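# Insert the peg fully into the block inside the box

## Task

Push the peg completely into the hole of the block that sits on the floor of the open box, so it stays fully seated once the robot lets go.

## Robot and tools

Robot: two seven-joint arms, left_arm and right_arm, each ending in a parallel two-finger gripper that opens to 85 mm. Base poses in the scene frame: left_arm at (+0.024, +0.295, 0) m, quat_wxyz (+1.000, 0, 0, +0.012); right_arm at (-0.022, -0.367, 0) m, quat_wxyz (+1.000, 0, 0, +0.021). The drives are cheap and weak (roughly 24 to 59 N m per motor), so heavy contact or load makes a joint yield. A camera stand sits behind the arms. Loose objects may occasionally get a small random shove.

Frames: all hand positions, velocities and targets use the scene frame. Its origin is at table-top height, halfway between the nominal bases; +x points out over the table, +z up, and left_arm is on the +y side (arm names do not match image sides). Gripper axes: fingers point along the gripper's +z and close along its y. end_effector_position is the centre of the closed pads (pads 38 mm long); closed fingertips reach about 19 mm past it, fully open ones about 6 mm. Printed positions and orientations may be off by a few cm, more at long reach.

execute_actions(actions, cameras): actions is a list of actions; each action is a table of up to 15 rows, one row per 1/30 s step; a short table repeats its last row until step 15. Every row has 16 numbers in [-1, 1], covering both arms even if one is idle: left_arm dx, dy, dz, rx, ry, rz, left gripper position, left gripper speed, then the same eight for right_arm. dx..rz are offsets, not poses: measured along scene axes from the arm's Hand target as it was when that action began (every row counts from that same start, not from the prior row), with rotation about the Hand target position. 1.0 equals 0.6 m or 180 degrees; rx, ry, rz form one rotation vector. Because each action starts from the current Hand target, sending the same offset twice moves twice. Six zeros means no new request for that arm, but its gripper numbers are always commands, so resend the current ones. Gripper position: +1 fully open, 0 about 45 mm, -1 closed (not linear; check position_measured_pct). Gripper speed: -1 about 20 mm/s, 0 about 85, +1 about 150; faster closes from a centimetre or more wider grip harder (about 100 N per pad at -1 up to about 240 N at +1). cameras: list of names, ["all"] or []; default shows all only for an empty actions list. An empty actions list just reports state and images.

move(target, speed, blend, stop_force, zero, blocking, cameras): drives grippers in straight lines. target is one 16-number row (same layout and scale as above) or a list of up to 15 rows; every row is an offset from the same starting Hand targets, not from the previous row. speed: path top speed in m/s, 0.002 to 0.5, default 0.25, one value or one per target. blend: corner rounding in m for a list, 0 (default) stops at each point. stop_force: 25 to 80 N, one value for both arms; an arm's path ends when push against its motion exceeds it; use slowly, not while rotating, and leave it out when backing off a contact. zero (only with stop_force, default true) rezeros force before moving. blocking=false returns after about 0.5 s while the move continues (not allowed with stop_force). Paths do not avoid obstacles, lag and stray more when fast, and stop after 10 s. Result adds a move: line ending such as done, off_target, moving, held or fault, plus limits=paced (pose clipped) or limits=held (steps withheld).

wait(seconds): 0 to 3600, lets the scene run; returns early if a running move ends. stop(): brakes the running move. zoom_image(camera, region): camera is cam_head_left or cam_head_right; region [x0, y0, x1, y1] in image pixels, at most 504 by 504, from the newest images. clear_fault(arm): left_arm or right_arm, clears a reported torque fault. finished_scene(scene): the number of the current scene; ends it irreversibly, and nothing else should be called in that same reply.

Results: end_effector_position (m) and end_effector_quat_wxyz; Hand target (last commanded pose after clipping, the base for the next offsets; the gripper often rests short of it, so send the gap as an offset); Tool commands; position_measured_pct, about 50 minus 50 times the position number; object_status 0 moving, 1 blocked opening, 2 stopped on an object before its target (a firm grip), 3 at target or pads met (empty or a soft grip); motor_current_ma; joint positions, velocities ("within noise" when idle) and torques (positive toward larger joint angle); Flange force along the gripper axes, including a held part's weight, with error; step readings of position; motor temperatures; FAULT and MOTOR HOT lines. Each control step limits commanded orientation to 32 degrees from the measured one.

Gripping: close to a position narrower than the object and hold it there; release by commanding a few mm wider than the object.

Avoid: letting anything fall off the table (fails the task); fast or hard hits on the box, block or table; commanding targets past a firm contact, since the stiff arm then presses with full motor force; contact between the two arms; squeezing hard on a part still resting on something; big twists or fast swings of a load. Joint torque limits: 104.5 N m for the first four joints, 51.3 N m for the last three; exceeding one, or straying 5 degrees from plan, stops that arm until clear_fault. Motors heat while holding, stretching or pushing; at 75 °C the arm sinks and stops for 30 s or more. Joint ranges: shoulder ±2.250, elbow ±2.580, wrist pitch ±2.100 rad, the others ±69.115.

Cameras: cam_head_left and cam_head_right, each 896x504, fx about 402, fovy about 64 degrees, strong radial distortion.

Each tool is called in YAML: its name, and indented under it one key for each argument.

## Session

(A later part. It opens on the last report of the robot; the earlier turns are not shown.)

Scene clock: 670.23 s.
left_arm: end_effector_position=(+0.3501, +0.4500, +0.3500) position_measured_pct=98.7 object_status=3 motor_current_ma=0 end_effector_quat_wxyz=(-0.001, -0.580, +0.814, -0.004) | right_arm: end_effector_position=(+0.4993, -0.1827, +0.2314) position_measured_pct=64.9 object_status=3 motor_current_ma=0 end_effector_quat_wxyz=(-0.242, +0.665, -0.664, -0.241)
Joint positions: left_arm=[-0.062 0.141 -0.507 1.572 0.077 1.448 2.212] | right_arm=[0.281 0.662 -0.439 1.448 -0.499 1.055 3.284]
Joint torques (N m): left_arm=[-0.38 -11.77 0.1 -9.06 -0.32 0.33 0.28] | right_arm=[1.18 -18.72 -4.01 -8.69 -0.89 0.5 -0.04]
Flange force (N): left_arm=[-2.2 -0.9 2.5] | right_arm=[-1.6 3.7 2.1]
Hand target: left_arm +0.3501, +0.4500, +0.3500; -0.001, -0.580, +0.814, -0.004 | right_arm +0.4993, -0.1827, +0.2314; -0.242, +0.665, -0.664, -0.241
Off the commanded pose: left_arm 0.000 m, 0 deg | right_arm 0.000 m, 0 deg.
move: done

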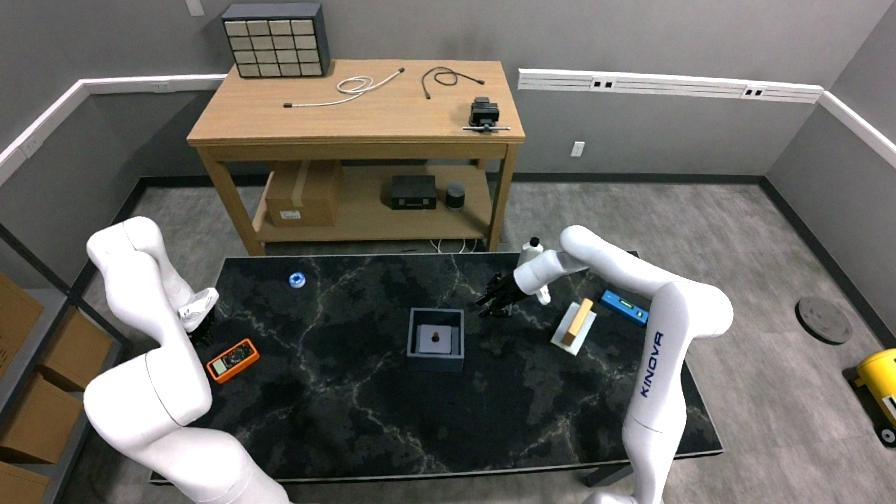

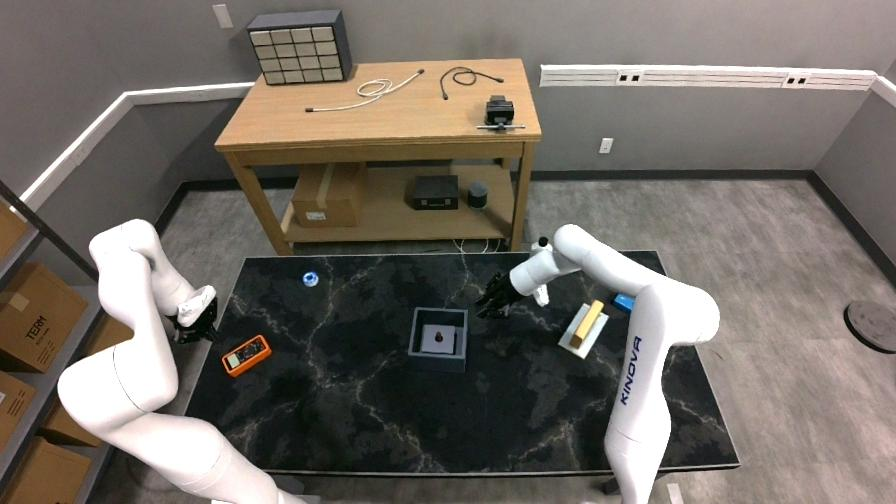

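move:
  target:
    - [0.2415,-0.70,0,-0.2185,0.0384,0.1013,-1,1, -0.08,-0.25,0.16,0,0,0,-0.3,-0.5]
    - [0.2415,-0.83,-0.3333,-0.2185,0.0384,0.1013,-1,1, -0.08,-0.25,0.16,0,0,0,-0.3,-0.5]
  speed: 0.25
  blend: [0.05, 0]
  cameras: ["all"]

zoom_image:
  camera: "cam_head_left"
  region: [400, 285, 475, 360]

zoom_image:
  camera: "cam_head_right"
  region: [400, 285, 475, 360]

Scene clock: 770.60 s.
left_arm: end_effector_position=(+0.4949, -0.0480, +0.1500) position_measured_pct=98.7 object_status=3 motor_current_ma=0 end_effector_quat_wxyz=(+0.243, +0.665, -0.664, +0.243) | right_arm: end_effector_position=(+0.4513, -0.3327, +0.3274) position_measured_pct=64.9 object_status=3 motor_current_ma=0 end_effector_quat_wxyz=(-0.242, +0.665, -0.664, -0.241)
Joint positions: left_arm=[0.359 0.694 -0.145 1.658 1.048 0.935 2.655] | right_arm=[0.575 0.518 -0.408 1.357 -0.494 1.445 3.405]
Joint torques (N m): left_arm=[-0.33 -20.88 1.13 -6.61 0.91 0.92 0.2] | right_arm=[1.19 -16.7 -3.11 -9 -1.08 0.72 -0.05]
Flange force (N): left_arm=[-1.1 -1.6 2.7] | right_arm=[-1.7 3.0 3.3]
Hand target: left_arm +0.4950, -0.0480, +0.1500; +0.243, +0.665, -0.664, +0.243 | right_arm +0.4513, -0.3327, +0.3274; -0.242, +0.665, -0.664, -0.241
Off the commanded pose: left_arm 0.000 m, 0 deg | right_arm 0.000 m, 0 deg.
move: done

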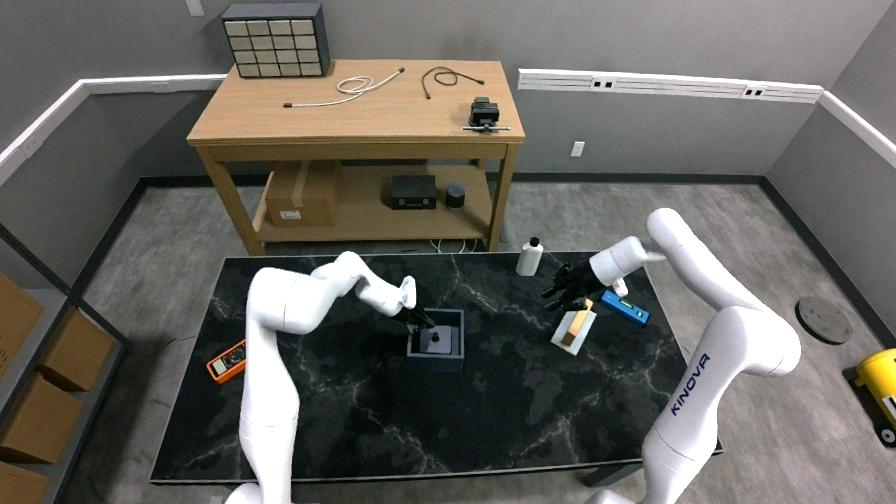

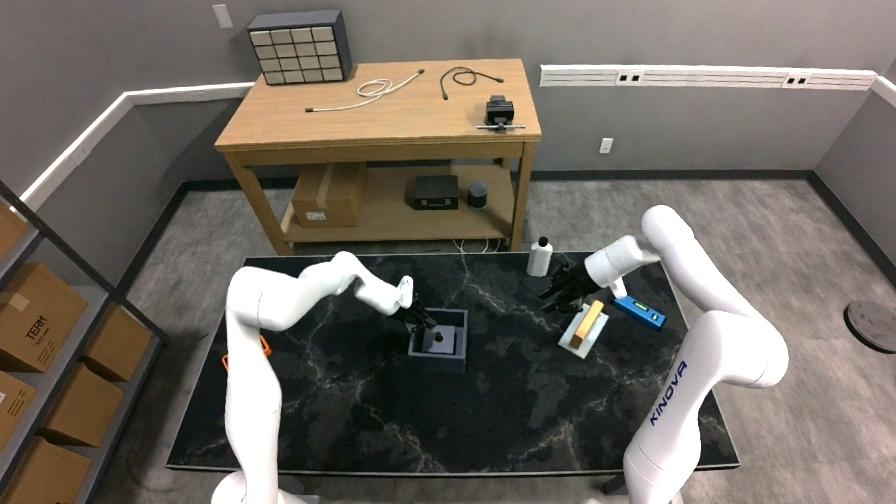

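Scaled by 6.720.

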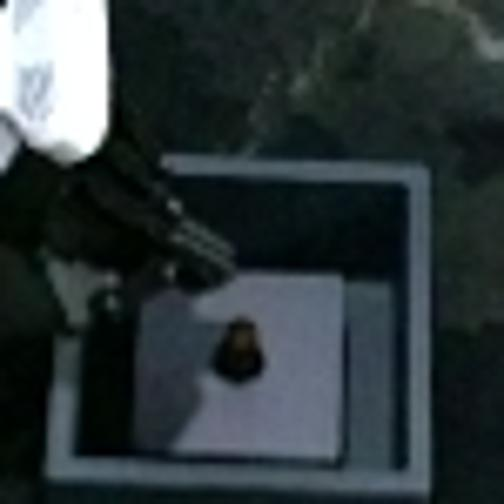

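Scaled by 6.720.

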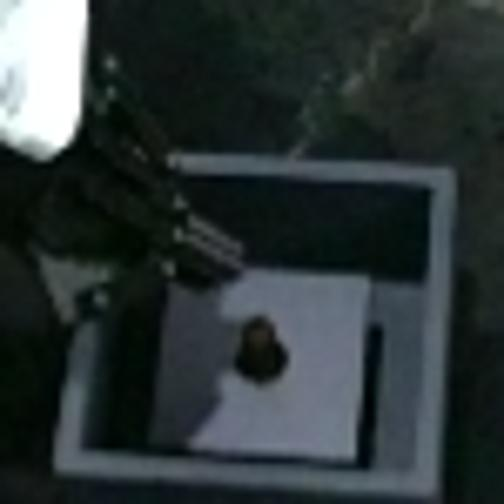

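finished_scene:
  scene: 1

The scene is finished: the task was done.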